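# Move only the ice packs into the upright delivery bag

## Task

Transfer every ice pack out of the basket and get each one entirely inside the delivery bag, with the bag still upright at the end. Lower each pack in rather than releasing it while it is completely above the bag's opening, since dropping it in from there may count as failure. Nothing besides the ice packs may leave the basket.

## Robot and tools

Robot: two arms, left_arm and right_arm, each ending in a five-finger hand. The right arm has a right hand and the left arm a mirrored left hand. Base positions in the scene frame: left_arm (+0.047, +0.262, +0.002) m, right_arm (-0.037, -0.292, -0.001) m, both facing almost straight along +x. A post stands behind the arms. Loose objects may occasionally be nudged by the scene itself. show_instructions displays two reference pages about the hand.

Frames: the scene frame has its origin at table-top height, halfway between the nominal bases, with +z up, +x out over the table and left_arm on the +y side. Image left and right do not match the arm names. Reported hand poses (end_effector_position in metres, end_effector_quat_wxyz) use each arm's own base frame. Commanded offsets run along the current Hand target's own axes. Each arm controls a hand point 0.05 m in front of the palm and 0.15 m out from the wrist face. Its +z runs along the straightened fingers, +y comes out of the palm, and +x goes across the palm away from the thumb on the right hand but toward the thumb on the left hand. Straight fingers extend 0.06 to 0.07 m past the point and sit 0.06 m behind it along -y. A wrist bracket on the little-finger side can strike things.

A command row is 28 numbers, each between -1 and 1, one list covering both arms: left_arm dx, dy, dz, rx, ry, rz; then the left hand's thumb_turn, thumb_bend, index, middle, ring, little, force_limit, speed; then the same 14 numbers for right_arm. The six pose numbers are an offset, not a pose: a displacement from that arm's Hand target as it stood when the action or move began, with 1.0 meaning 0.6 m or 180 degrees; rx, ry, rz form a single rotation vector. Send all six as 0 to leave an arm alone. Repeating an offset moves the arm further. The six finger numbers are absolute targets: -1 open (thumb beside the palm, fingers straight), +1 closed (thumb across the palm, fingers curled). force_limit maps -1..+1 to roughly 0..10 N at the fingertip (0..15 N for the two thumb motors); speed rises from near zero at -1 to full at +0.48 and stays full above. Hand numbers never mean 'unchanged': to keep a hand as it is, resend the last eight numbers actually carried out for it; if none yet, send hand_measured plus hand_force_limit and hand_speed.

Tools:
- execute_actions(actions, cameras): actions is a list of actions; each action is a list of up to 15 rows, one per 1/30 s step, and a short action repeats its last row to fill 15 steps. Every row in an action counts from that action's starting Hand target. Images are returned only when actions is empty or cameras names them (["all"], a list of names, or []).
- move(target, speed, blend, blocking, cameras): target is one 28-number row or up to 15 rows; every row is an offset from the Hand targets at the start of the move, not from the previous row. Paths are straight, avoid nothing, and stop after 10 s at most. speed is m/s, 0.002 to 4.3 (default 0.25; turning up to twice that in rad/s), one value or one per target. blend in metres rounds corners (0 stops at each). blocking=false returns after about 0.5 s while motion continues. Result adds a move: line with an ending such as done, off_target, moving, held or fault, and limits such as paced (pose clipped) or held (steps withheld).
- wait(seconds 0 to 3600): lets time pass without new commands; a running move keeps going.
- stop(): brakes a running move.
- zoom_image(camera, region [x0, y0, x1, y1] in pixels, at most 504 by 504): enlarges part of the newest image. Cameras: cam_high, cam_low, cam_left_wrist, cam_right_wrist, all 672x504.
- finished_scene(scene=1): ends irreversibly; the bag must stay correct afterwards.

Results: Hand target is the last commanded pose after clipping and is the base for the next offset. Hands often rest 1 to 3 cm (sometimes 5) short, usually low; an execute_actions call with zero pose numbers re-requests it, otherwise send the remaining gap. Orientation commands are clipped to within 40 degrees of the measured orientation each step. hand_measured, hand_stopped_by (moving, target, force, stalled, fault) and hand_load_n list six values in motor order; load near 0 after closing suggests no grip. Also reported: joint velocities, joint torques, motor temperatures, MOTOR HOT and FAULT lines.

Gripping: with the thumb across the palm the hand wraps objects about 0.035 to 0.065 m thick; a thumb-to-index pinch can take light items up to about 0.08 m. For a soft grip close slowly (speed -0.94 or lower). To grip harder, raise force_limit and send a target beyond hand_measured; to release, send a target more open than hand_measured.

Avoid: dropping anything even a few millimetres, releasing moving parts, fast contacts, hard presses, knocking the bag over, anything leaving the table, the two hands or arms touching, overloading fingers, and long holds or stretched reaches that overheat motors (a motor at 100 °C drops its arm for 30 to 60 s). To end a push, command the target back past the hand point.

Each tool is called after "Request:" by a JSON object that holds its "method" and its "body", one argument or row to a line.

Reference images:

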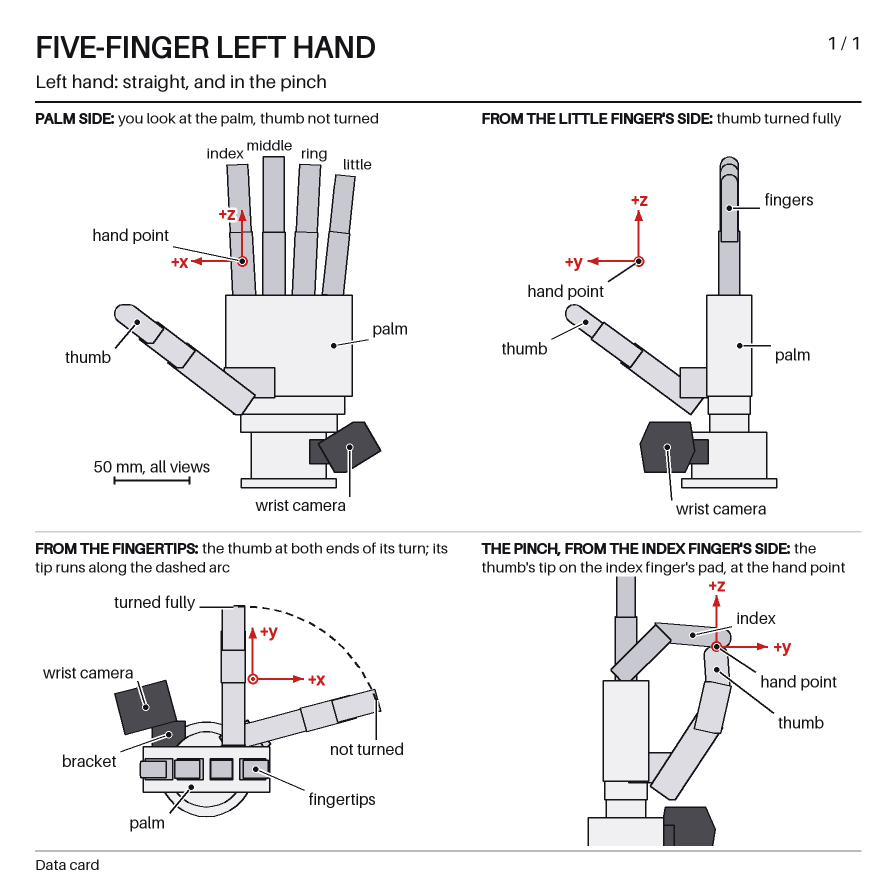

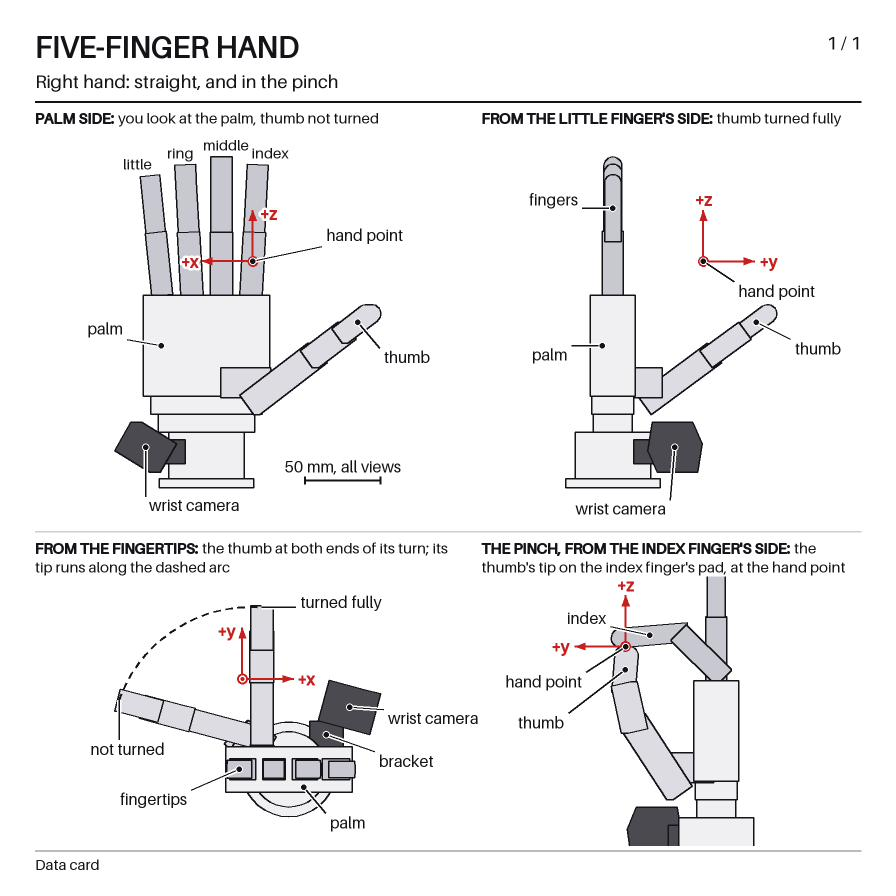

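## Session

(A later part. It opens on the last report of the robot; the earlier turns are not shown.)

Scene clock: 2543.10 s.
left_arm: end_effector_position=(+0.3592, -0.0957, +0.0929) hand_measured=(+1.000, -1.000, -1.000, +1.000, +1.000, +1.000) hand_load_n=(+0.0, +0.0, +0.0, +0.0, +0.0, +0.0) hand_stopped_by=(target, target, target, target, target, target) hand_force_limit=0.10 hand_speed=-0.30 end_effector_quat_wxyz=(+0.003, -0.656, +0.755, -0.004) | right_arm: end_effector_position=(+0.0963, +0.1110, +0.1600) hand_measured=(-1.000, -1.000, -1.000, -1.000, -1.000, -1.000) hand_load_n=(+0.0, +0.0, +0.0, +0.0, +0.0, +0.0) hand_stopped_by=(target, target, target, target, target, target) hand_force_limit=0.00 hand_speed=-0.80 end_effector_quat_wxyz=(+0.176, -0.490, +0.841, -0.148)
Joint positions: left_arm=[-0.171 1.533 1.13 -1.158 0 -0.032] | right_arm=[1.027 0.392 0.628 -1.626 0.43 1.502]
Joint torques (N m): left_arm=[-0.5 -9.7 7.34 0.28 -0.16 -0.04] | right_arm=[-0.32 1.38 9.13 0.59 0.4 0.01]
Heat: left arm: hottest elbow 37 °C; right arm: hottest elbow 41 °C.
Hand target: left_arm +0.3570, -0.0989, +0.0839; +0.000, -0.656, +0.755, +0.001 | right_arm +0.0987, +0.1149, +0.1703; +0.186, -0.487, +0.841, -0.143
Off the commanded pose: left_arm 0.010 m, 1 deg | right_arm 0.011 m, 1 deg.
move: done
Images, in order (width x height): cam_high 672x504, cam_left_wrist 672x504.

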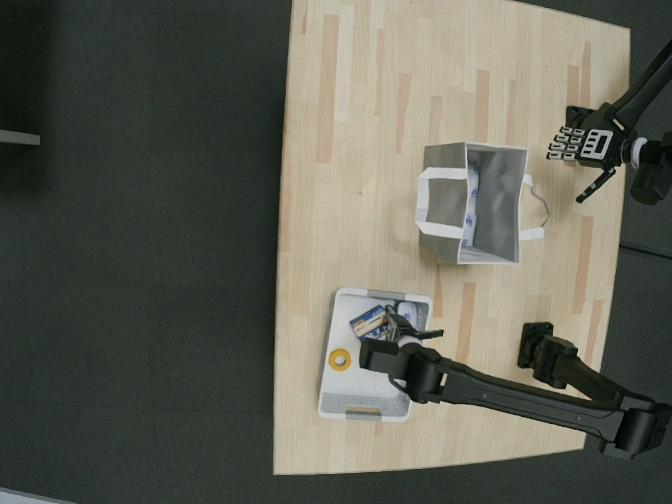

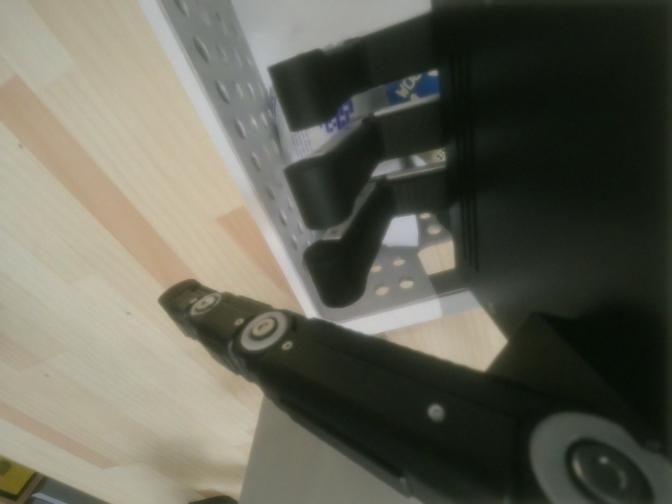

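Request:
{"method": "move", "body": {
  "target": [-0.0112,-0.0321,0,0,0,0,1,-1,-1,1,1,1,0.1,-0.3,0,0,0,0,0,0,-1,-1,-1,-1,-1,-1,0,-0.8],
  "speed": 0.03,
  "cameras": ["cam_left_wrist", "cam_high"]
}}

Request:
{"method": "zoom_image", "body": {
  "camera": "cam_high",
  "region": [330, 280, 440, 380]
}}

Scene clock: 2572.33 s.
left_arm: end_effector_position=(+0.3577, -0.0953, +0.0789) hand_measured=(+1.000, -1.000, -1.000, +1.000, +1.000, +1.000) hand_load_n=(+0.0, +0.0, +0.0, +0.0, +0.0, +0.0) hand_stopped_by=(target, target, target, target, target, target) hand_force_limit=0.10 hand_speed=-0.30 end_effector_quat_wxyz=(-0.009, -0.655, +0.755, +0.012) | right_arm: end_effector_position=(+0.0963, +0.1110, +0.1600) hand_measured=(-1.000, -1.000, -1.000, -1.000, -1.000, -1.000) hand_load_n=(+0.0, +0.0, +0.0, +0.0, +0.0, +0.0) hand_stopped_by=(target, target, target, target, target, target) hand_force_limit=0.00 hand_speed=-0.80 end_effector_quat_wxyz=(+0.176, -0.490, +0.841, -0.148)
Joint positions: left_arm=[-0.171 1.574 1.131 -1.158 0 -0.029] | right_arm=[1.027 0.392 0.628 -1.626 0.43 1.502]
Joint torques (N m): left_arm=[0.79 -9.99 11.37 -0.2 -0.17 0.08] | right_arm=[-0.26 1.32 9.13 0.61 0.4 0.01]
Motor temperatures (°C): left_arm=[22 26 36 24 24 25] | right_arm=[22 26 41 23 21 22]
Heat: left arm: hottest elbow 36 °C; right arm: hottest elbow 41 °C.
Hand target: left_arm +0.3769, -0.0949, +0.0839; +0.000, -0.656, +0.755, +0.001 | right_arm +0.0987, +0.1149, +0.1703; +0.186, -0.487, +0.841, -0.143
Off the commanded pose: left_arm 0.020 m, 2 deg | right_arm 0.011 m, 1 deg.
move: off_target (left_arm)
Images, in order (width x height): cam_high 672x504, cam_left_wrist 672x504.

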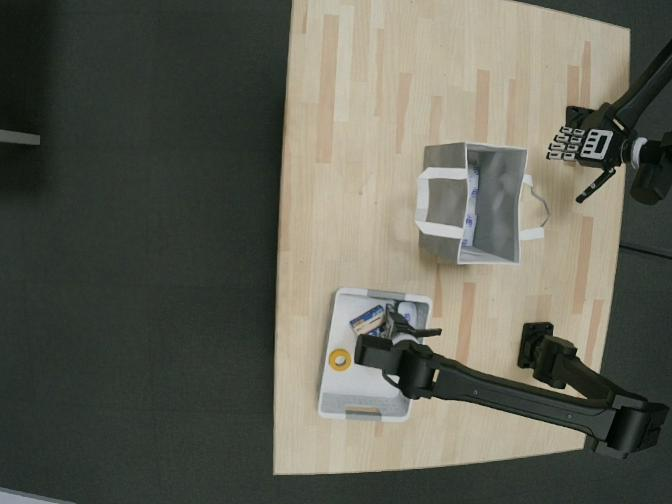

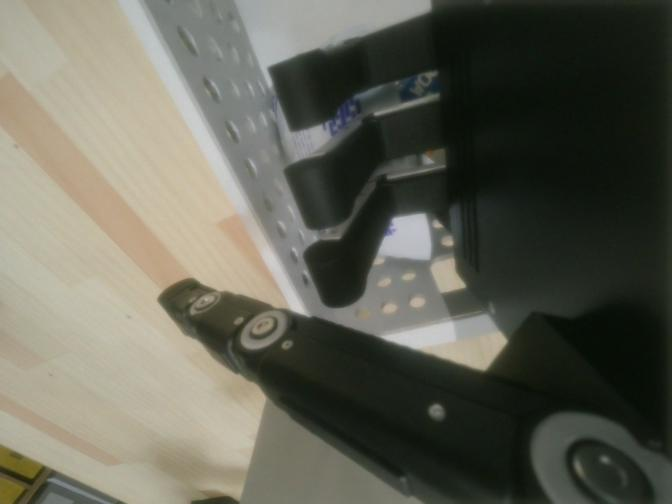

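Scaled by 4.582 from the camera's image (finer frame: 960x720).

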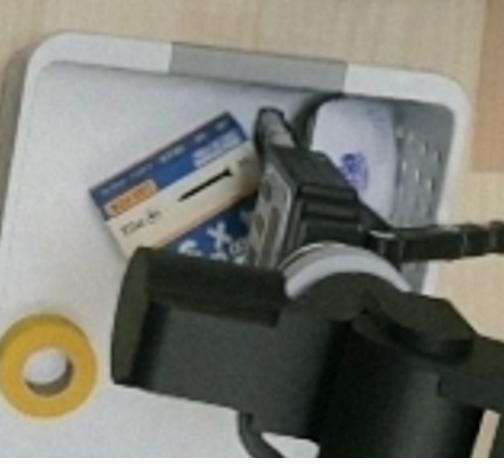

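Request:
{"method": "move", "body": {
  "target": [-0.0047,-0.0213,-0.0183,0,0,0,1,-1,-1,1,1,1,0.1,-0.3,0,0,0,0,0,0,-1,-1,-1,-1,-1,-1,0,-0.8],
  "speed": 0.03,
  "cameras": ["cam_left_wrist", "cam_high"]
}}

Request:
{"method": "zoom_image", "body": {
  "camera": "cam_high",
  "region": [330, 280, 440, 380]
}}

Scene clock: 2588.67 s.
left_arm: end_effector_position=(+0.3718, -0.0958, +0.0860) hand_measured=(+1.000, -1.000, -1.000, +1.000, +1.000, +1.000) hand_load_n=(+0.0, +0.0, +0.0, +0.0, +0.0, +0.0) hand_stopped_by=(target, target, target, target, target, target) hand_force_limit=0.10 hand_speed=-0.30 end_effector_quat_wxyz=(-0.007, -0.654, +0.756, +0.009) | right_arm: end_effector_position=(+0.0963, +0.1110, +0.1600) hand_measured=(-1.000, -1.000, -1.000, -1.000, -1.000, -1.000) hand_load_n=(+0.0, +0.0, +0.0, +0.0, -0.5, +0.0) hand_stopped_by=(target, target, target, target, target, target) hand_force_limit=0.00 hand_speed=-0.80 end_effector_quat_wxyz=(+0.176, -0.490, +0.841, -0.148)
Joint positions: left_arm=[-0.167 1.595 1.178 -1.177 0 -0.022] | right_arm=[1.027 0.392 0.628 -1.626 0.43 1.502]
Joint torques (N m): left_arm=[0.97 -9.47 12.07 -0.69 -0.17 0.09] | right_arm=[-0.26 1.38 9.13 0.61 0.4 0.01]
Heat: left arm: hottest elbow 38 °C; right arm: hottest elbow 41 °C.
Hand target: left_arm +0.3900, -0.0939, +0.0949; +0.000, -0.656, +0.755, +0.001 | right_arm +0.0987, +0.1149, +0.1703; +0.186, -0.487, +0.841, -0.143
Off the commanded pose: left_arm 0.020 m, 1 deg | right_arm 0.011 m, 1 deg.
move: off_target (left_arm)
Images, in order (width x height): cam_high 672x504, cam_left_wrist 672x504.

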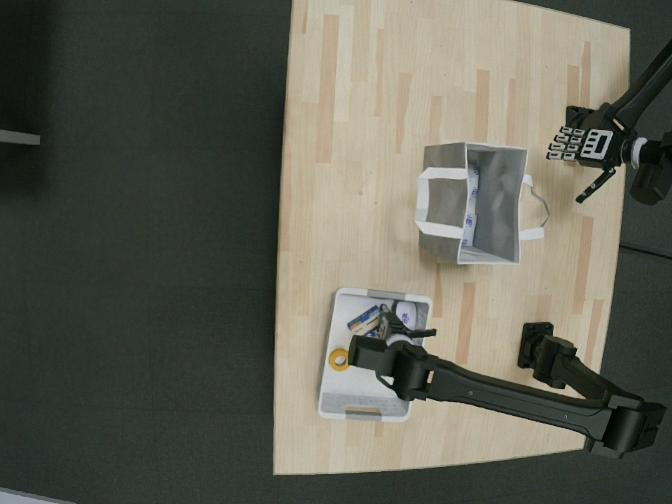

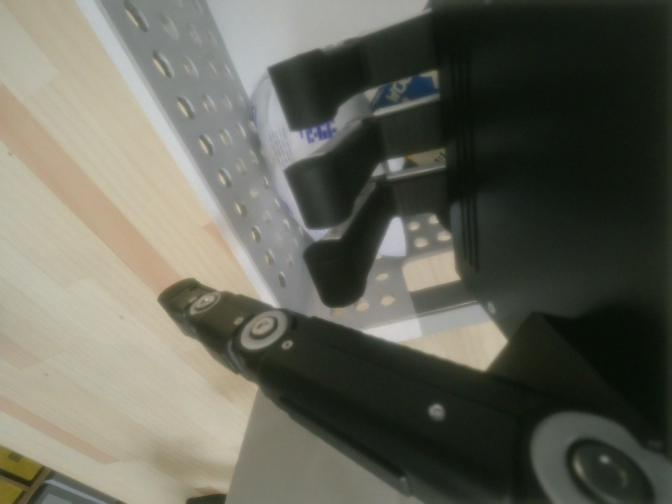

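Scaled by 4.582 from the camera's image (finer frame: 960x720).

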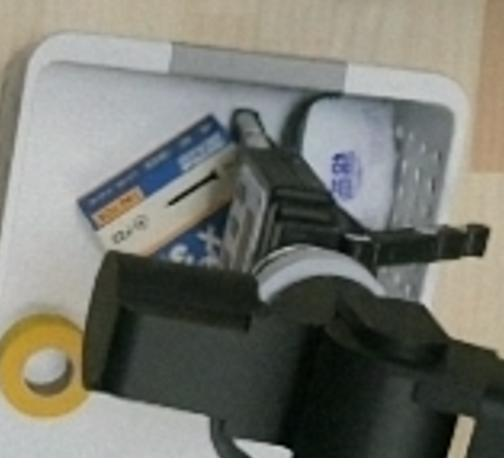

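Request:
{"method": "move", "body": {
  "target": [
    [0.0043,0.0427,0,0,0,0,1,-1,-1,1,1,1,0.1,-0.3,0,0,0,0,0,0,-1,-1,-1,-1,-1,-1,0,-0.8],
    [-0.0258,0.0558,0.0067,0,0,0,1,-1,-1,1,1,1,0.1,-0.3,0,0,0,0,0,0,-1,-1,-1,-1,-1,-1,0,-0.8]
  ],
  "speed": 0.05,
  "cameras": ["cam_left_wrist", "cam_high"]
}}

Request:
{"method": "zoom_image", "body": {
  "camera": "cam_high",
  "region": [330, 280, 440, 380]
}}

Scene clock: 2607.33 s.
left_arm: end_effector_position=(+0.3591, -0.0776, +0.0921) hand_measured=(+1.000, -1.000, -1.000, +1.000, +1.000, +1.000) hand_load_n=(+0.0, +0.0, +0.0, +0.0, +0.0, +0.0) hand_stopped_by=(target, target, target, target, target, target) hand_force_limit=0.10 hand_speed=-0.30 end_effector_quat_wxyz=(-0.004, -0.656, +0.755, +0.005) | right_arm: end_effector_position=(+0.0963, +0.1110, +0.1600) hand_measured=(-1.000, -1.000, -1.000, -1.000, -1.000, -1.000) hand_load_n=(+0.0, +0.0, -0.5, +0.0, +0.0, +0.0) hand_stopped_by=(target, target, target, target, target, target) hand_force_limit=0.00 hand_speed=-0.80 end_effector_quat_wxyz=(+0.176, -0.490, +0.841, -0.148)
Joint positions: left_arm=[-0.13 1.545 1.137 -1.177 0 0.011] | right_arm=[1.027 0.392 0.628 -1.626 0.43 1.502]
Joint torques (N m): left_arm=[0.79 -11.63 7.25 0.16 -0.17 0.12] | right_arm=[-0.32 1.38 9.11 0.61 0.4 0.01]
Motor temperatures (°C): left_arm=[22 26 42 24 24 25] | right_arm=[22 26 41 23 21 22]
Heat: left arm: hottest elbow 42 °C; right arm: hottest elbow 41 °C.
Hand target: left_arm +0.3591, -0.0739, +0.0909; +0.000, -0.656, +0.755, +0.001 | right_arm +0.0987, +0.1149, +0.1703; +0.186, -0.487, +0.841, -0.143
Off the commanded pose: left_arm 0.004 m, 1 deg | right_arm 0.011 m, 1 deg.
move: done
Images, in order (width x height): cam_high 672x504, cam_left_wrist 672x504.

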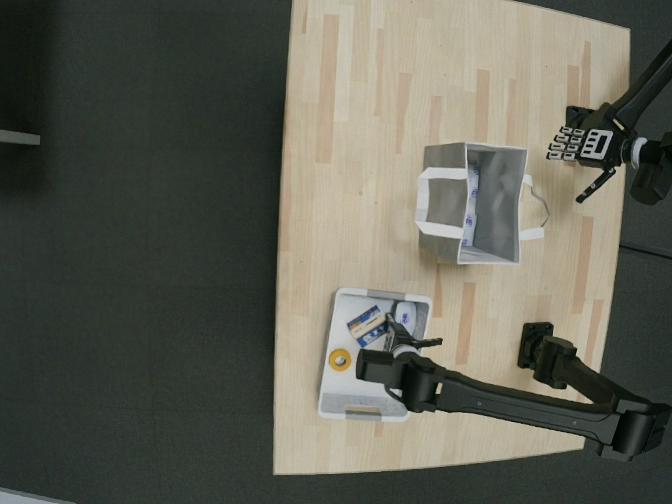

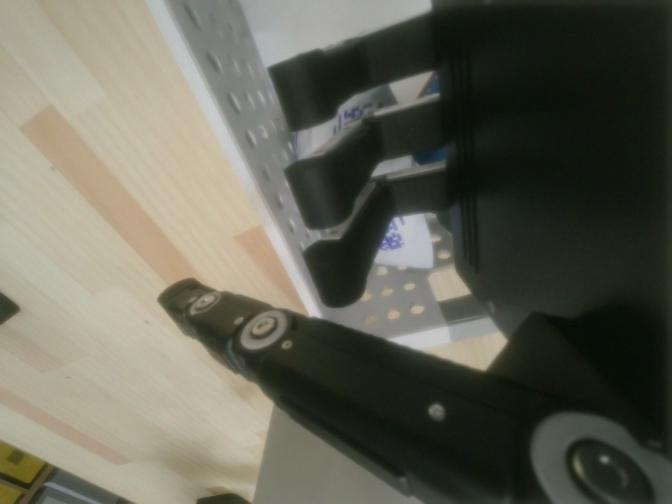

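Scaled by 4.582 from the camera's image (finer frame: 960x720).

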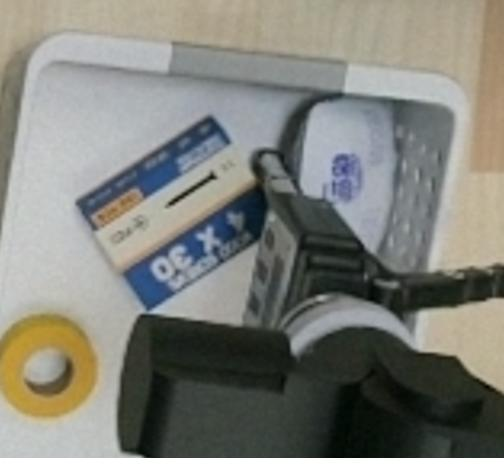

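Request:
{"method": "move", "body": {
  "target": [-0.0128,-0.0672,-0.0067,0,0,0,1,-1,-1,1,1,1,0.1,-0.3,0,0,0,0,0,0,-1,-1,-1,-1,-1,-1,0,-0.8],
  "speed": 0.03,
  "cameras": ["cam_left_wrist", "cam_high"]
}}

Request:
{"method": "zoom_image", "body": {
  "camera": "cam_high",
  "region": [330, 280, 440, 380]
}}

Scene clock: 2620.07 s.
left_arm: end_effector_position=(+0.3823, -0.0746, +0.0861) hand_measured=(+1.000, -1.000, -1.000, +1.000, +1.000, +1.000) hand_load_n=(+0.0, +0.0, +0.0, +0.0, +0.0, +0.0) hand_stopped_by=(target, target, target, target, target, target) hand_force_limit=0.10 hand_speed=-0.30 end_effector_quat_wxyz=(-0.008, -0.654, +0.756, +0.008) | right_arm: end_effector_position=(+0.0963, +0.1110, +0.1600) hand_measured=(-1.000, -1.000, -1.000, -1.000, -1.000, -1.000) hand_load_n=(+0.0, -0.5, +0.0, +0.0, +0.0, -0.5) hand_stopped_by=(target, target, target, target, target, target) hand_force_limit=0.00 hand_speed=-0.80 end_effector_quat_wxyz=(+0.176, -0.490, +0.841, -0.148)
Joint positions: left_arm=[-0.117 1.612 1.2 -1.18 0 0.028] | right_arm=[1.027 0.392 0.628 -1.626 0.43 1.502]
Joint torques (N m): left_arm=[0.91 -10.52 12.15 -0.72 -0.18 0.08] | right_arm=[-0.32 1.32 9.13 0.59 0.4 0.01]
Heat: left arm: hottest elbow 40 °C; right arm: hottest elbow 41 °C.
Hand target: left_arm +0.4001, -0.0719, +0.0949; +0.000, -0.656, +0.755, +0.001 | right_arm +0.0987, +0.1149, +0.1703; +0.186, -0.487, +0.841, -0.143
Off the commanded pose: left_arm 0.020 m, 1 deg | right_arm 0.011 m, 1 deg.
move: off_target (left_arm)
Images, in order (width x height): cam_high 672x504, cam_left_wrist 672x504.

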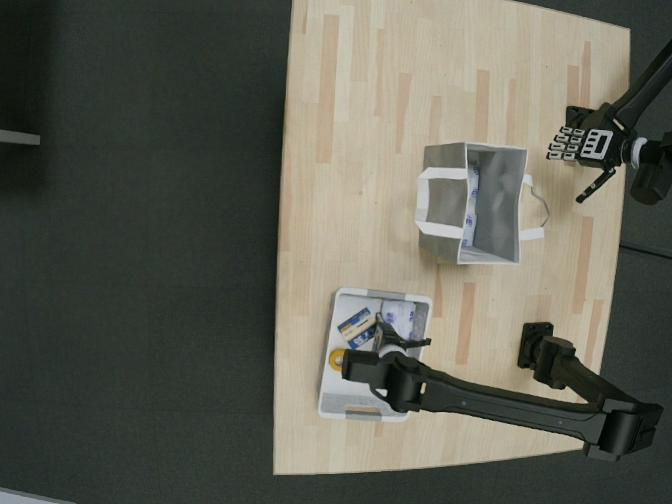

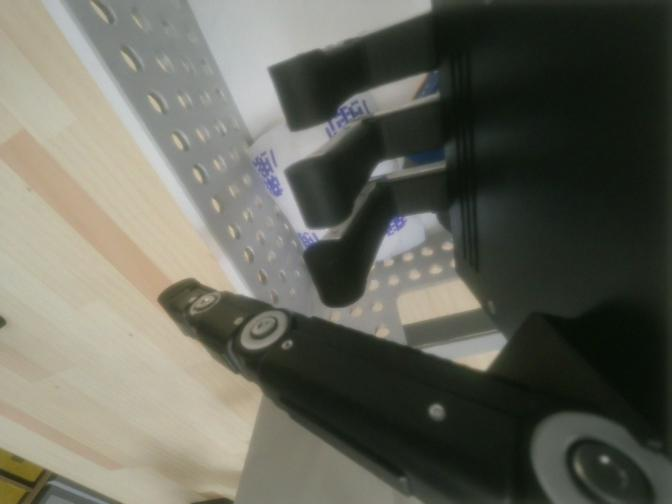

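Scaled by 4.582 from the camera's image (finer frame: 960x720).

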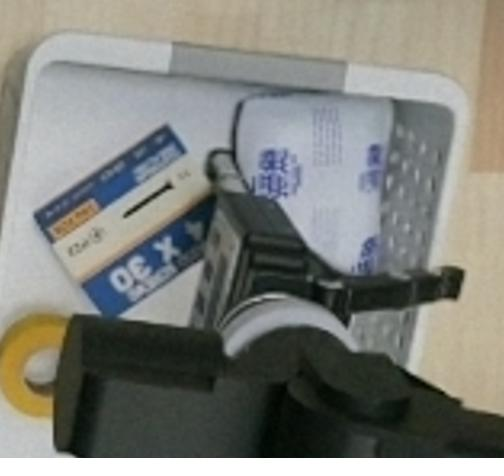

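Request:
{"method": "move", "body": {
  "target": [0,0,-0.2585,0,0,0,1,-1,-1,1,1,1,0.1,-0.3,0,0,0,0,0,0,-1,-1,-1,-1,-1,-1,0,-0.8],
  "speed": 0.12,
  "cameras": ["cam_high"]
}}

Request:
{"method": "zoom_image", "body": {
  "camera": "cam_high",
  "region": [300, 270, 460, 430]
}}

Scene clock: 2734.97 s.
left_arm: end_effector_position=(+0.3887, -0.0752, +0.2333) hand_measured=(+1.000, -1.000, -1.000, +1.000, +1.000, +1.000) hand_load_n=(+0.0, +0.0, +0.0, +0.0, +0.0, +0.5) hand_stopped_by=(target, target, target, target, target, target) hand_force_limit=0.10 hand_speed=-0.30 end_effector_quat_wxyz=(-0.013, -0.654, +0.756, +0.014) | right_arm: end_effector_position=(+0.0963, +0.1110, +0.1600) hand_measured=(-1.000, -1.000, -1.000, -1.000, -1.000, -1.000) hand_load_n=(+0.0, +0.0, +0.0, +0.0, +0.0, +0.0) hand_stopped_by=(target, target, target, target, target, target) hand_force_limit=0.00 hand_speed=-0.80 end_effector_quat_wxyz=(+0.176, -0.490, +0.841, -0.148)
Joint positions: left_arm=[-0.116 1.556 1.527 -1.58 0 0.028] | right_arm=[1.027 0.392 0.628 -1.626 0.43 1.502]
Joint torques (N m): left_arm=[0.85 -11.99 12.98 -0.88 -0.18 0.08] | right_arm=[-0.32 1.38 9.13 0.59 0.4 0.01]
Motor temperatures (°C): left_arm=[22 27 47 24 24 25] | right_arm=[22 26 41 23 21 22]
Heat: left arm: hottest elbow 47 °C; right arm: hottest elbow 41 °C.
Hand target: left_arm +0.4003, -0.0720, +0.2501; +0.000, -0.656, +0.755, +0.001 | right_arm +0.0987, +0.1149, +0.1703; +0.186, -0.487, +0.841, -0.143
Off the commanded pose: left_arm 0.021 m, 2 deg | right_arm 0.011 m, 1 deg.
move: off_target (left_arm)

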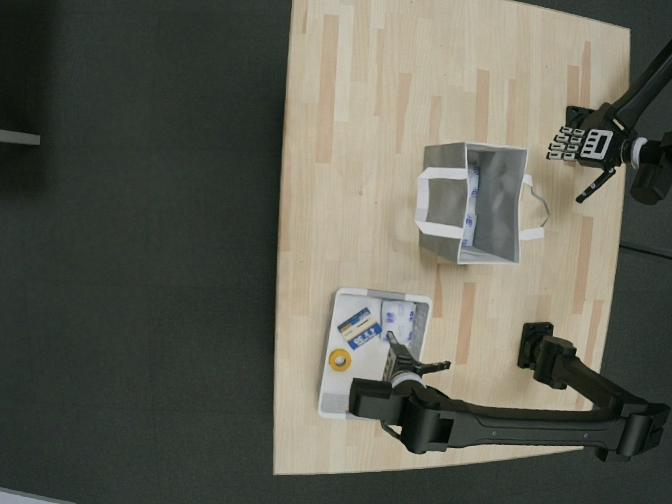

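Scaled by 3.150 from the camera's image (finer frame: 960x720).

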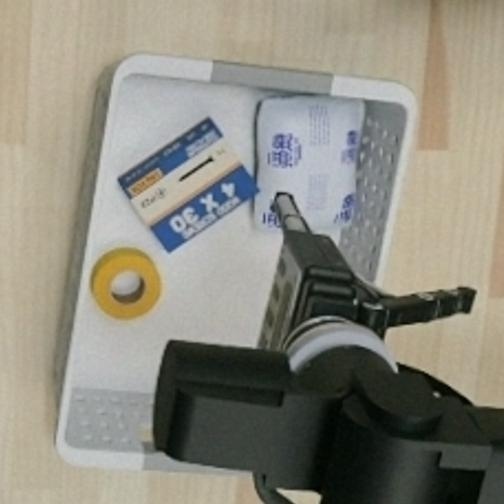

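Request:
{"method": "move", "body": {
  "target": [0.0165,0.0335,0.1835,0,0,0,1,-1,-1,1,1,1,0.1,-0.3,0,0,0,0,0,0,-1,-1,-1,-1,-1,-1,0,-0.8],
  "speed": 0.1,
  "cameras": ["cam_high"]
}}

Request:
{"method": "zoom_image", "body": {
  "camera": "cam_high",
  "region": [330, 280, 440, 380]
}}

Scene clock: 3004.27 s.
left_arm: end_effector_position=(+0.3803, -0.0754, +0.1424) hand_measured=(+1.000, -1.000, -1.000, +1.000, +1.000, +1.000) hand_load_n=(+0.0, +0.0, +0.0, +0.0, +0.0, +0.5) hand_stopped_by=(target, target, target, target, target, target) hand_force_limit=0.10 hand_speed=-0.30 end_effector_quat_wxyz=(-0.003, -0.656, +0.755, +0.003) | right_arm: end_effector_position=(+0.0963, +0.1110, +0.1600) hand_measured=(-1.000, -1.000, -1.000, -1.000, -1.000, -1.000) hand_load_n=(+0.0, +0.0, +0.0, +0.0, +0.0, +0.0) hand_stopped_by=(target, target, target, target, target, target) hand_force_limit=0.00 hand_speed=-0.80 end_effector_quat_wxyz=(+0.176, -0.490, +0.841, -0.148)
Joint positions: left_arm=[-0.118 1.548 1.281 -1.312 0 0.021] | right_arm=[1.027 0.392 0.628 -1.626 0.43 1.502]
Joint torques (N m): left_arm=[-0.56 -11.93 7.68 0.12 -0.17 0.01] | right_arm=[-0.32 1.38 9.13 0.61 0.4 0.01]
Heat: left arm: hottest elbow 51 °C; right arm: hottest elbow 42 °C.
Hand target: left_arm +0.3789, -0.0790, +0.1400; +0.000, -0.656, +0.755, +0.001 | right_arm +0.0987, +0.1149, +0.1703; +0.186, -0.487, +0.841, -0.143
Off the commanded pose: left_arm 0.004 m, 0 deg | right_arm 0.011 m, 1 deg.
move: done

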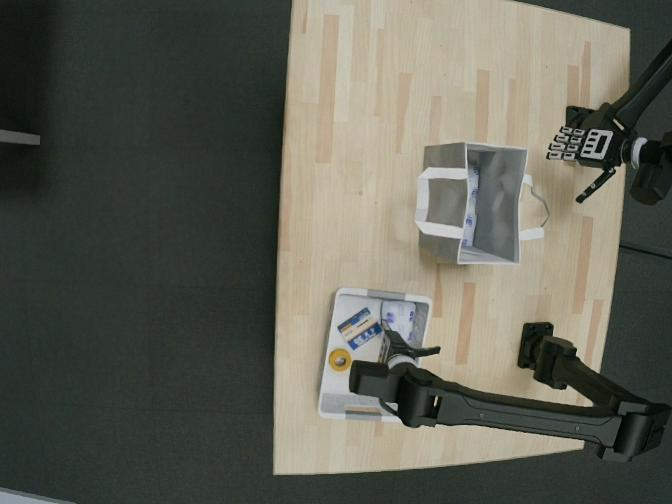

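Scaled by 4.582 from the camera's image (finer frame: 960x720).

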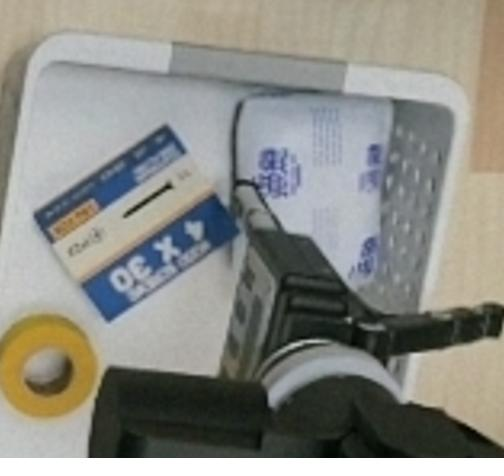

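Request:
{"method": "move", "body": {
  "target": [-0.0009,-0.0066,0.0867,0,0,0,1,-1,-1,1,1,1,0.1,-0.3,0,0,0,0,0,0,-1,-1,-1,-1,-1,-1,0,-0.8],
  "speed": 0.05,
  "cameras": ["cam_high"]
}}

Request:
{"method": "zoom_image", "body": {
  "camera": "cam_high",
  "region": [330, 280, 440, 380]
}}

Scene clock: 3020.07 s.
left_arm: end_effector_position=(+0.3837, -0.0758, +0.0977) hand_measured=(+1.000, -1.000, -1.000, +1.000, +1.000, +1.000) hand_load_n=(+0.0, +0.0, +0.0, +0.0, +0.0, +0.0) hand_stopped_by=(target, target, target, target, target, target) hand_force_limit=0.10 hand_speed=-0.30 end_effector_quat_wxyz=(+0.003, -0.656, +0.755, -0.003) | right_arm: end_effector_position=(+0.0963, +0.1110, +0.1600) hand_measured=(-1.000, -1.000, -1.000, -1.000, -1.000, -1.000) hand_load_n=(+0.0, +0.0, -0.5, +0.0, +0.0, +0.0) hand_stopped_by=(target, target, target, target, target, target) hand_force_limit=0.00 hand_speed=-0.80 end_effector_quat_wxyz=(+0.176, -0.490, +0.841, -0.148)
Joint positions: left_arm=[-0.118 1.582 1.201 -1.182 0 0.021] | right_arm=[1.027 0.392 0.628 -1.626 0.43 1.502]
Joint torques (N m): left_arm=[-0.44 -10.34 7.43 0.25 -0.18 -0.03] | right_arm=[-0.32 1.38 9.13 0.61 0.4 0.01]
Heat: left arm: hottest elbow 46 °C; right arm: hottest elbow 42 °C.
Hand target: left_arm +0.3828, -0.0789, +0.0879; +0.000, -0.656, +0.755, +0.001 | right_arm +0.0987, +0.1149, +0.1703; +0.186, -0.487, +0.841, -0.143
Off the commanded pose: left_arm 0.010 m, 1 deg | right_arm 0.011 m, 1 deg.
move: done

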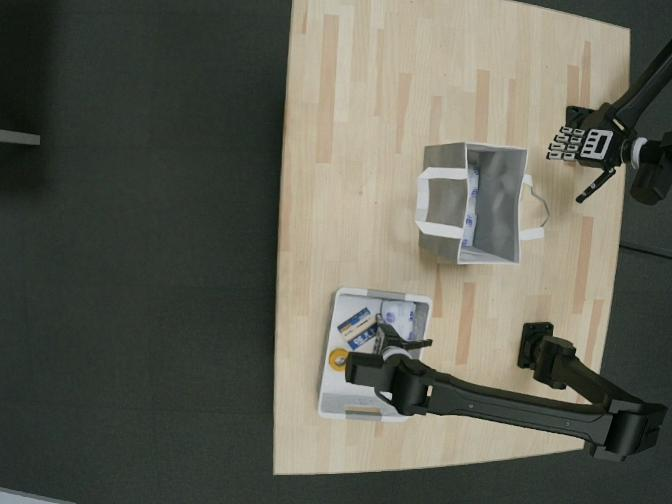

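Scaled by 4.582 from the camera's image (finer frame: 960x720).

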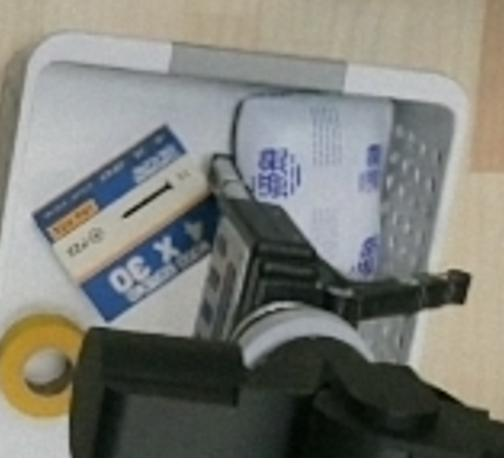

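Request:
{"method": "move", "body": {
  "target": [-0.0509,-0.003,0,0,0,0,1,-1,-1,1,1,1,0.1,-0.3,0,0,0,0,0,0,-1,-1,-1,-1,-1,-1,0,-0.8],
  "speed": 0.03,
  "cameras": ["cam_high"]
}}

Request:
{"method": "zoom_image", "body": {
  "camera": "cam_high",
  "region": [330, 280, 440, 380]
}}

Scene clock: 3029.70 s.
left_arm: end_effector_position=(+0.3854, -0.0537, +0.0952) hand_measured=(+1.000, -1.000, -1.000, +1.000, +1.000, +1.000) hand_load_n=(+0.0, +0.0, -0.5, +0.0, +0.0, +0.0) hand_stopped_by=(target, target, target, target, target, target) hand_force_limit=0.10 hand_speed=-0.30 end_effector_quat_wxyz=(+0.000, -0.654, +0.756, -0.001) | right_arm: end_effector_position=(+0.0963, +0.1110, +0.1600) hand_measured=(-1.000, -1.000, -1.000, -1.000, -1.000, -1.000) hand_load_n=(+0.0, +0.0, +0.0, +0.0, +0.0, +0.0) hand_stopped_by=(target, target, target, target, target, target) hand_force_limit=0.00 hand_speed=-0.80 end_effector_quat_wxyz=(+0.176, -0.490, +0.841, -0.148)
Joint positions: left_arm=[-0.069 1.589 1.201 -1.182 0.001 0.075] | right_arm=[1.027 0.392 0.628 -1.626 0.43 1.502]
Joint torques (N m): left_arm=[0.97 -10.34 8.17 0.18 -0.21 0.08] | right_arm=[-0.32 1.32 9.11 0.59 0.4 0.01]
Heat: left arm: hottest elbow 45 °C; right arm: hottest elbow 42 °C.
Hand target: left_arm +0.3888, -0.0489, +0.0880; +0.000, -0.656, +0.755, +0.001 | right_arm +0.0987, +0.1149, +0.1703; +0.186, -0.487, +0.841, -0.143
Off the commanded pose: left_arm 0.009 m, 0 deg | right_arm 0.011 m, 1 deg.
move: done

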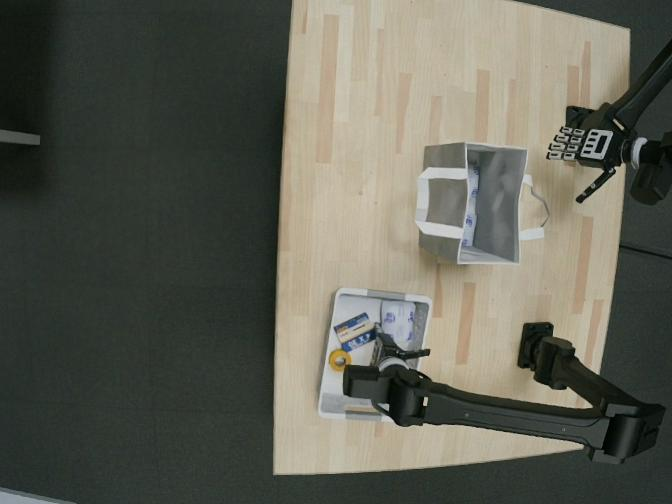

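Scaled by 4.582 from the camera's image (finer frame: 960x720).

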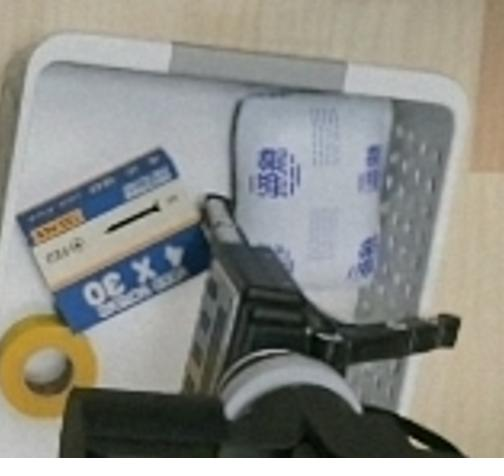

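Request:
{"method": "move", "body": {
  "target": [-0.0349,-0.0127,0,0,0,0,1,-1,-1,1,1,1,0.1,-0.3,0,0,0,0,0,0,-1,-1,-1,-1,-1,-1,0,-0.8],
  "speed": 0.03,
  "cameras": ["cam_high"]
}}

Request:
{"method": "zoom_image", "body": {
  "camera": "cam_high",
  "region": [330, 280, 440, 380]
}}

Scene clock: 3041.57 s.
left_arm: end_effector_position=(+0.3854, -0.0336, +0.0866) hand_measured=(+1.000, -1.000, -1.000, +1.000, +1.000, +1.000) hand_load_n=(+0.0, +0.0, -0.5, +0.0, +0.0, +0.5) hand_stopped_by=(target, target, target, target, target, target) hand_force_limit=0.10 hand_speed=-0.30 end_effector_quat_wxyz=(-0.009, -0.654, +0.756, +0.007) | right_arm: end_effector_position=(+0.0963, +0.1110, +0.1600) hand_measured=(-1.000, -1.000, -1.000, -1.000, -1.000, -1.000) hand_load_n=(+0.0, -0.5, +0.0, +0.0, +0.0, +0.0) hand_stopped_by=(target, target, target, target, target, target) hand_force_limit=0.00 hand_speed=-0.80 end_effector_quat_wxyz=(+0.176, -0.490, +0.841, -0.148)
Joint positions: left_arm=[-0.025 1.613 1.201 -1.182 0.001 0.119] | right_arm=[1.027 0.392 0.628 -1.626 0.43 1.502]
Joint torques (N m): left_arm=[0.85 -10.64 10.36 -0.06 -0.23 0.08] | right_arm=[-0.26 1.38 9.13 0.59 0.4 0.01]
Heat: left arm: hottest elbow 45 °C; right arm: hottest elbow 42 °C.
Hand target: left_arm +0.3993, -0.0292, +0.0879; +0.000, -0.656, +0.755, +0.001 | right_arm +0.0987, +0.1149, +0.1703; +0.186, -0.487, +0.841, -0.143
Off the commanded pose: left_arm 0.015 m, 1 deg | right_arm 0.011 m, 1 deg.
move: off_target (left_arm)

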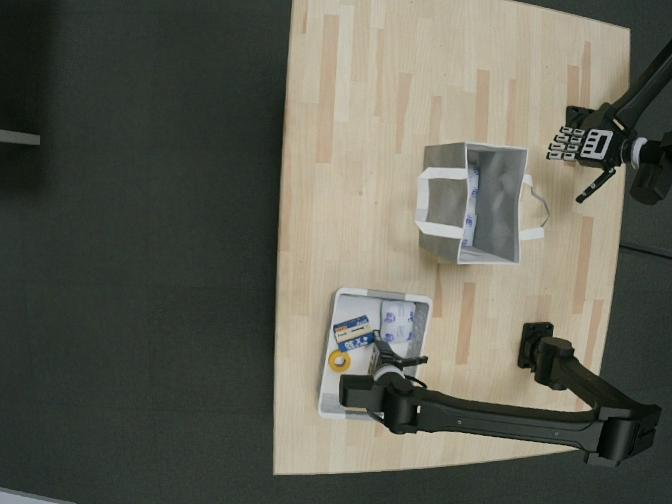

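Scaled by 4.582 from the camera's image (finer frame: 960x720).

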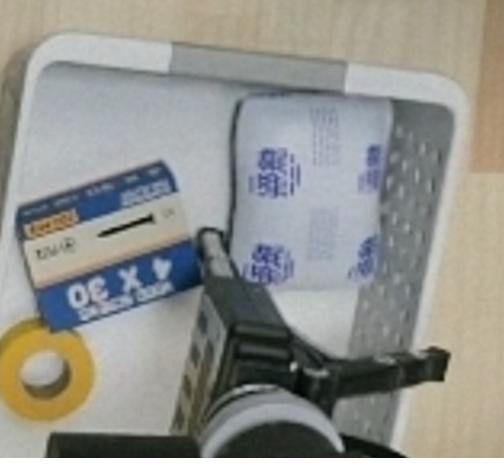

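Request:
{"method": "move", "body": {
  "target": [
    [0.0019,0.0132,-0.25,0,0,0,1,-1,-1,1,1,1,0.1,-0.3,0,0,0,0,0,0,-1,-1,-1,-1,-1,-1,0,-0.8],
    [0.1265,-0.0233,-0.1868,0.1165,-0.0041,-0.0219,1,-0.76,-0.5,-0.5,-0.5,-0.5,0.1,-0.3,0,0,0,0,0,0,-1,-1,-1,-1,-1,-1,0,-0.8]
  ],
  "speed": 0.12,
  "blend": 0.02,
  "cameras": ["cam_high", "cam_left_wrist"]
}}

Request:
{"method": "zoom_image", "body": {
  "camera": "cam_high",
  "region": [330, 280, 440, 380]
}}

Scene clock: 3109.87 s.
left_arm: end_effector_position=(+0.4034, -0.1033, +0.2012) hand_measured=(+1.000, -0.760, -0.500, -0.500, -0.500, -0.500) hand_load_n=(+0.0, +0.0, +0.0, +0.0, +0.0, +0.0) hand_stopped_by=(target, target, target, target, target, target) hand_force_limit=0.10 hand_speed=-0.30 end_effector_quat_wxyz=(-0.120, +0.671, -0.720, +0.127) | right_arm: end_effector_position=(+0.0963, +0.1110, +0.1600) hand_measured=(-1.000, -1.000, -1.000, -1.000, -1.000, -1.000) hand_load_n=(+0.0, +0.0, +0.0, +0.0, +0.0, +0.0) hand_stopped_by=(target, target, target, target, target, target) hand_force_limit=0.00 hand_speed=-0.80 end_effector_quat_wxyz=(+0.176, -0.490, +0.841, -0.148)
Joint positions: left_arm=[-0.18 1.328 1.221 -1.115 -0.04 -0.102] | right_arm=[1.027 0.392 0.628 -1.626 0.43 1.502]
Joint torques (N m): left_arm=[-0.5 -9.82 8.55 0.9 -0.27 -0.03] | right_arm=[-0.32 1.38 9.13 0.61 0.4 0.01]
Heat: left arm: hottest elbow 45 °C; right arm: hottest elbow 42 °C.
Hand target: left_arm +0.4026, -0.1065, +0.1998; -0.124, +0.670, -0.720, +0.132 | right_arm +0.0987, +0.1149, +0.1703; +0.186, -0.487, +0.841, -0.143
Off the commanded pose: left_arm 0.003 m, 1 deg | right_arm 0.011 m, 1 deg.
move: done

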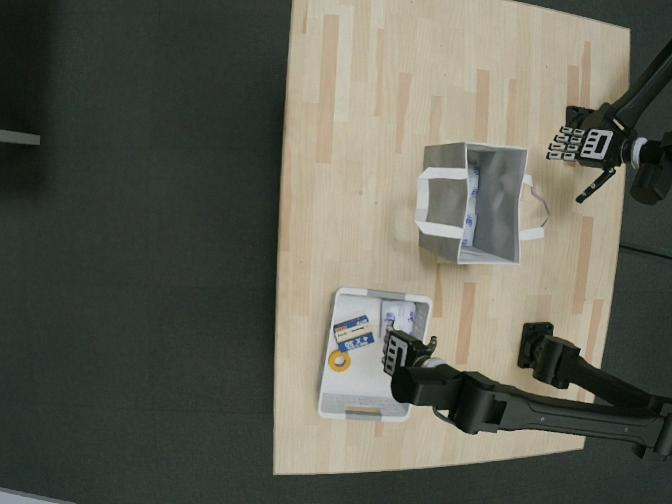

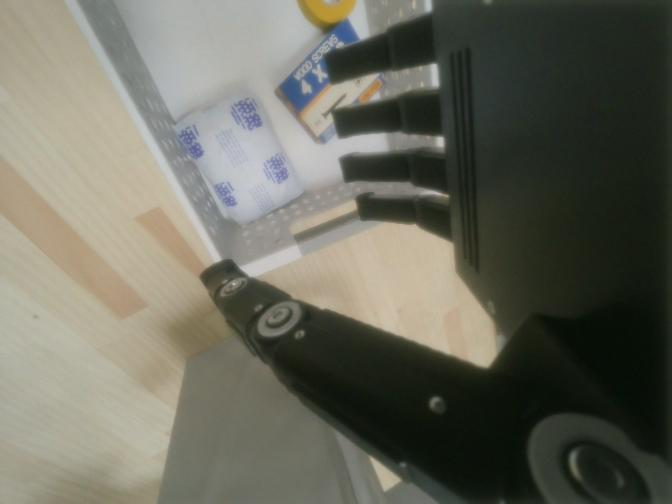

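Scaled by 4.582 from the camera's image (finer frame: 960x720).

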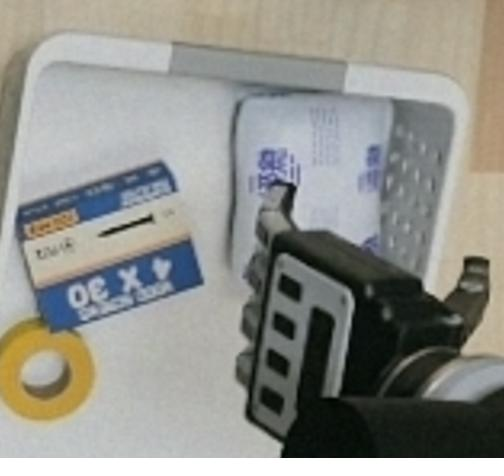

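Request:
{"method": "move", "body": {
  "target": [-0.015,0.0487,0.1242,0,0,0,1,-0.76,-0.5,-0.5,-0.5,-0.5,0.1,-0.3,0,0,0,0,0,0,-1,-1,-1,-1,-1,-1,0,-0.8],
  "speed": 0.08,
  "cameras": ["cam_high", "cam_left_wrist"]
}}

Request:
{"method": "zoom_image", "body": {
  "camera": "cam_high",
  "region": [330, 280, 440, 380]
}}

Scene clock: 3133.87 s.
left_arm: end_effector_position=(+0.4013, -0.1011, +0.1278) hand_measured=(+1.000, -0.760, -0.500, -0.500, -0.500, -0.500) hand_load_n=(+0.0, +0.0, +0.0, +0.0, +0.0, +0.5) hand_stopped_by=(target, target, target, target, target, target) hand_force_limit=0.10 hand_speed=-0.30 end_effector_quat_wxyz=(-0.125, +0.669, -0.720, +0.134) | right_arm: end_effector_position=(+0.0963, +0.1110, +0.1600) hand_measured=(-1.000, -1.000, -1.000, -1.000, -1.000, -1.000) hand_load_n=(+0.0, +0.0, +0.0, +0.0, +0.0, +0.0) hand_stopped_by=(target, target, target, target, target, target) hand_force_limit=0.00 hand_speed=-0.80 end_effector_quat_wxyz=(+0.176, -0.490, +0.841, -0.148)
Joint positions: left_arm=[-0.175 1.35 1.043 -0.897 -0.037 -0.095] | right_arm=[1.027 0.392 0.628 -1.626 0.43 1.502]
Joint torques (N m): left_arm=[0.85 -8.29 8.39 0.94 -0.09 0.08] | right_arm=[-0.32 1.32 9.13 0.61 0.4 0.01]
Motor temperatures (°C): left_arm=[21 27 42 24 24 25] | right_arm=[22 26 42 23 21 22]
Heat: left arm: hottest elbow 42 °C; right arm: hottest elbow 42 °C.
Hand target: left_arm +0.4025, -0.0974, +0.1199; -0.124, +0.670, -0.720, +0.132 | right_arm +0.0987, +0.1149, +0.1703; +0.186, -0.487, +0.841, -0.143
Off the commanded pose: left_arm 0.009 m, 0 deg | right_arm 0.011 m, 1 deg.
move: done

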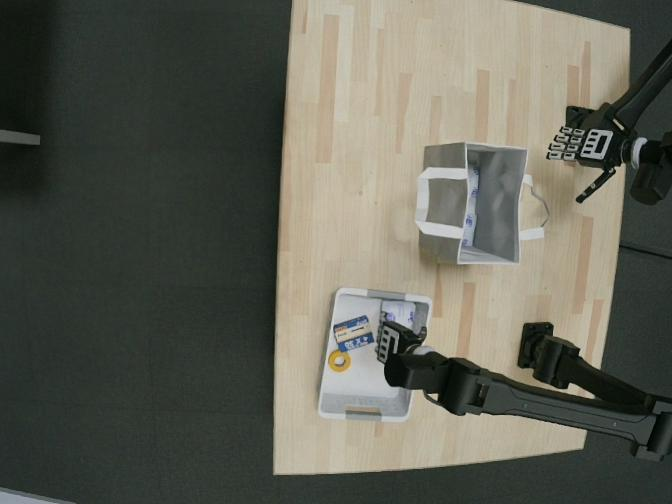

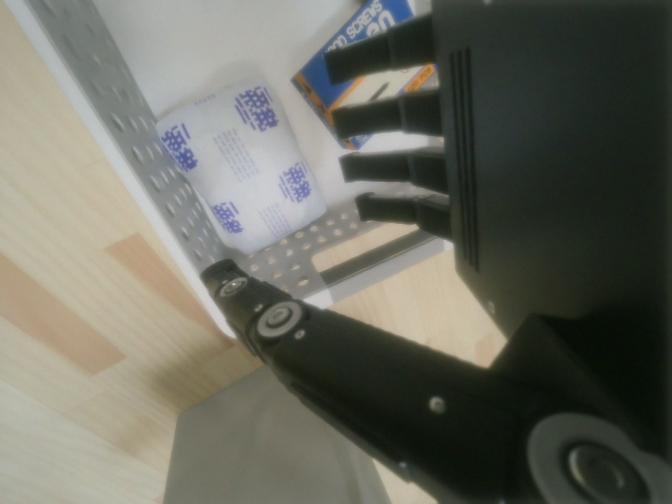

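Scaled by 4.582 from the camera's image (finer frame: 960x720).

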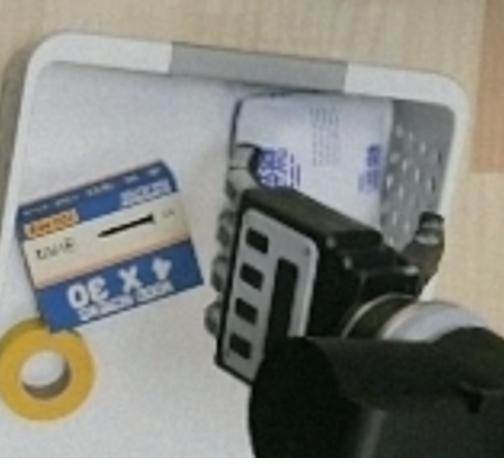

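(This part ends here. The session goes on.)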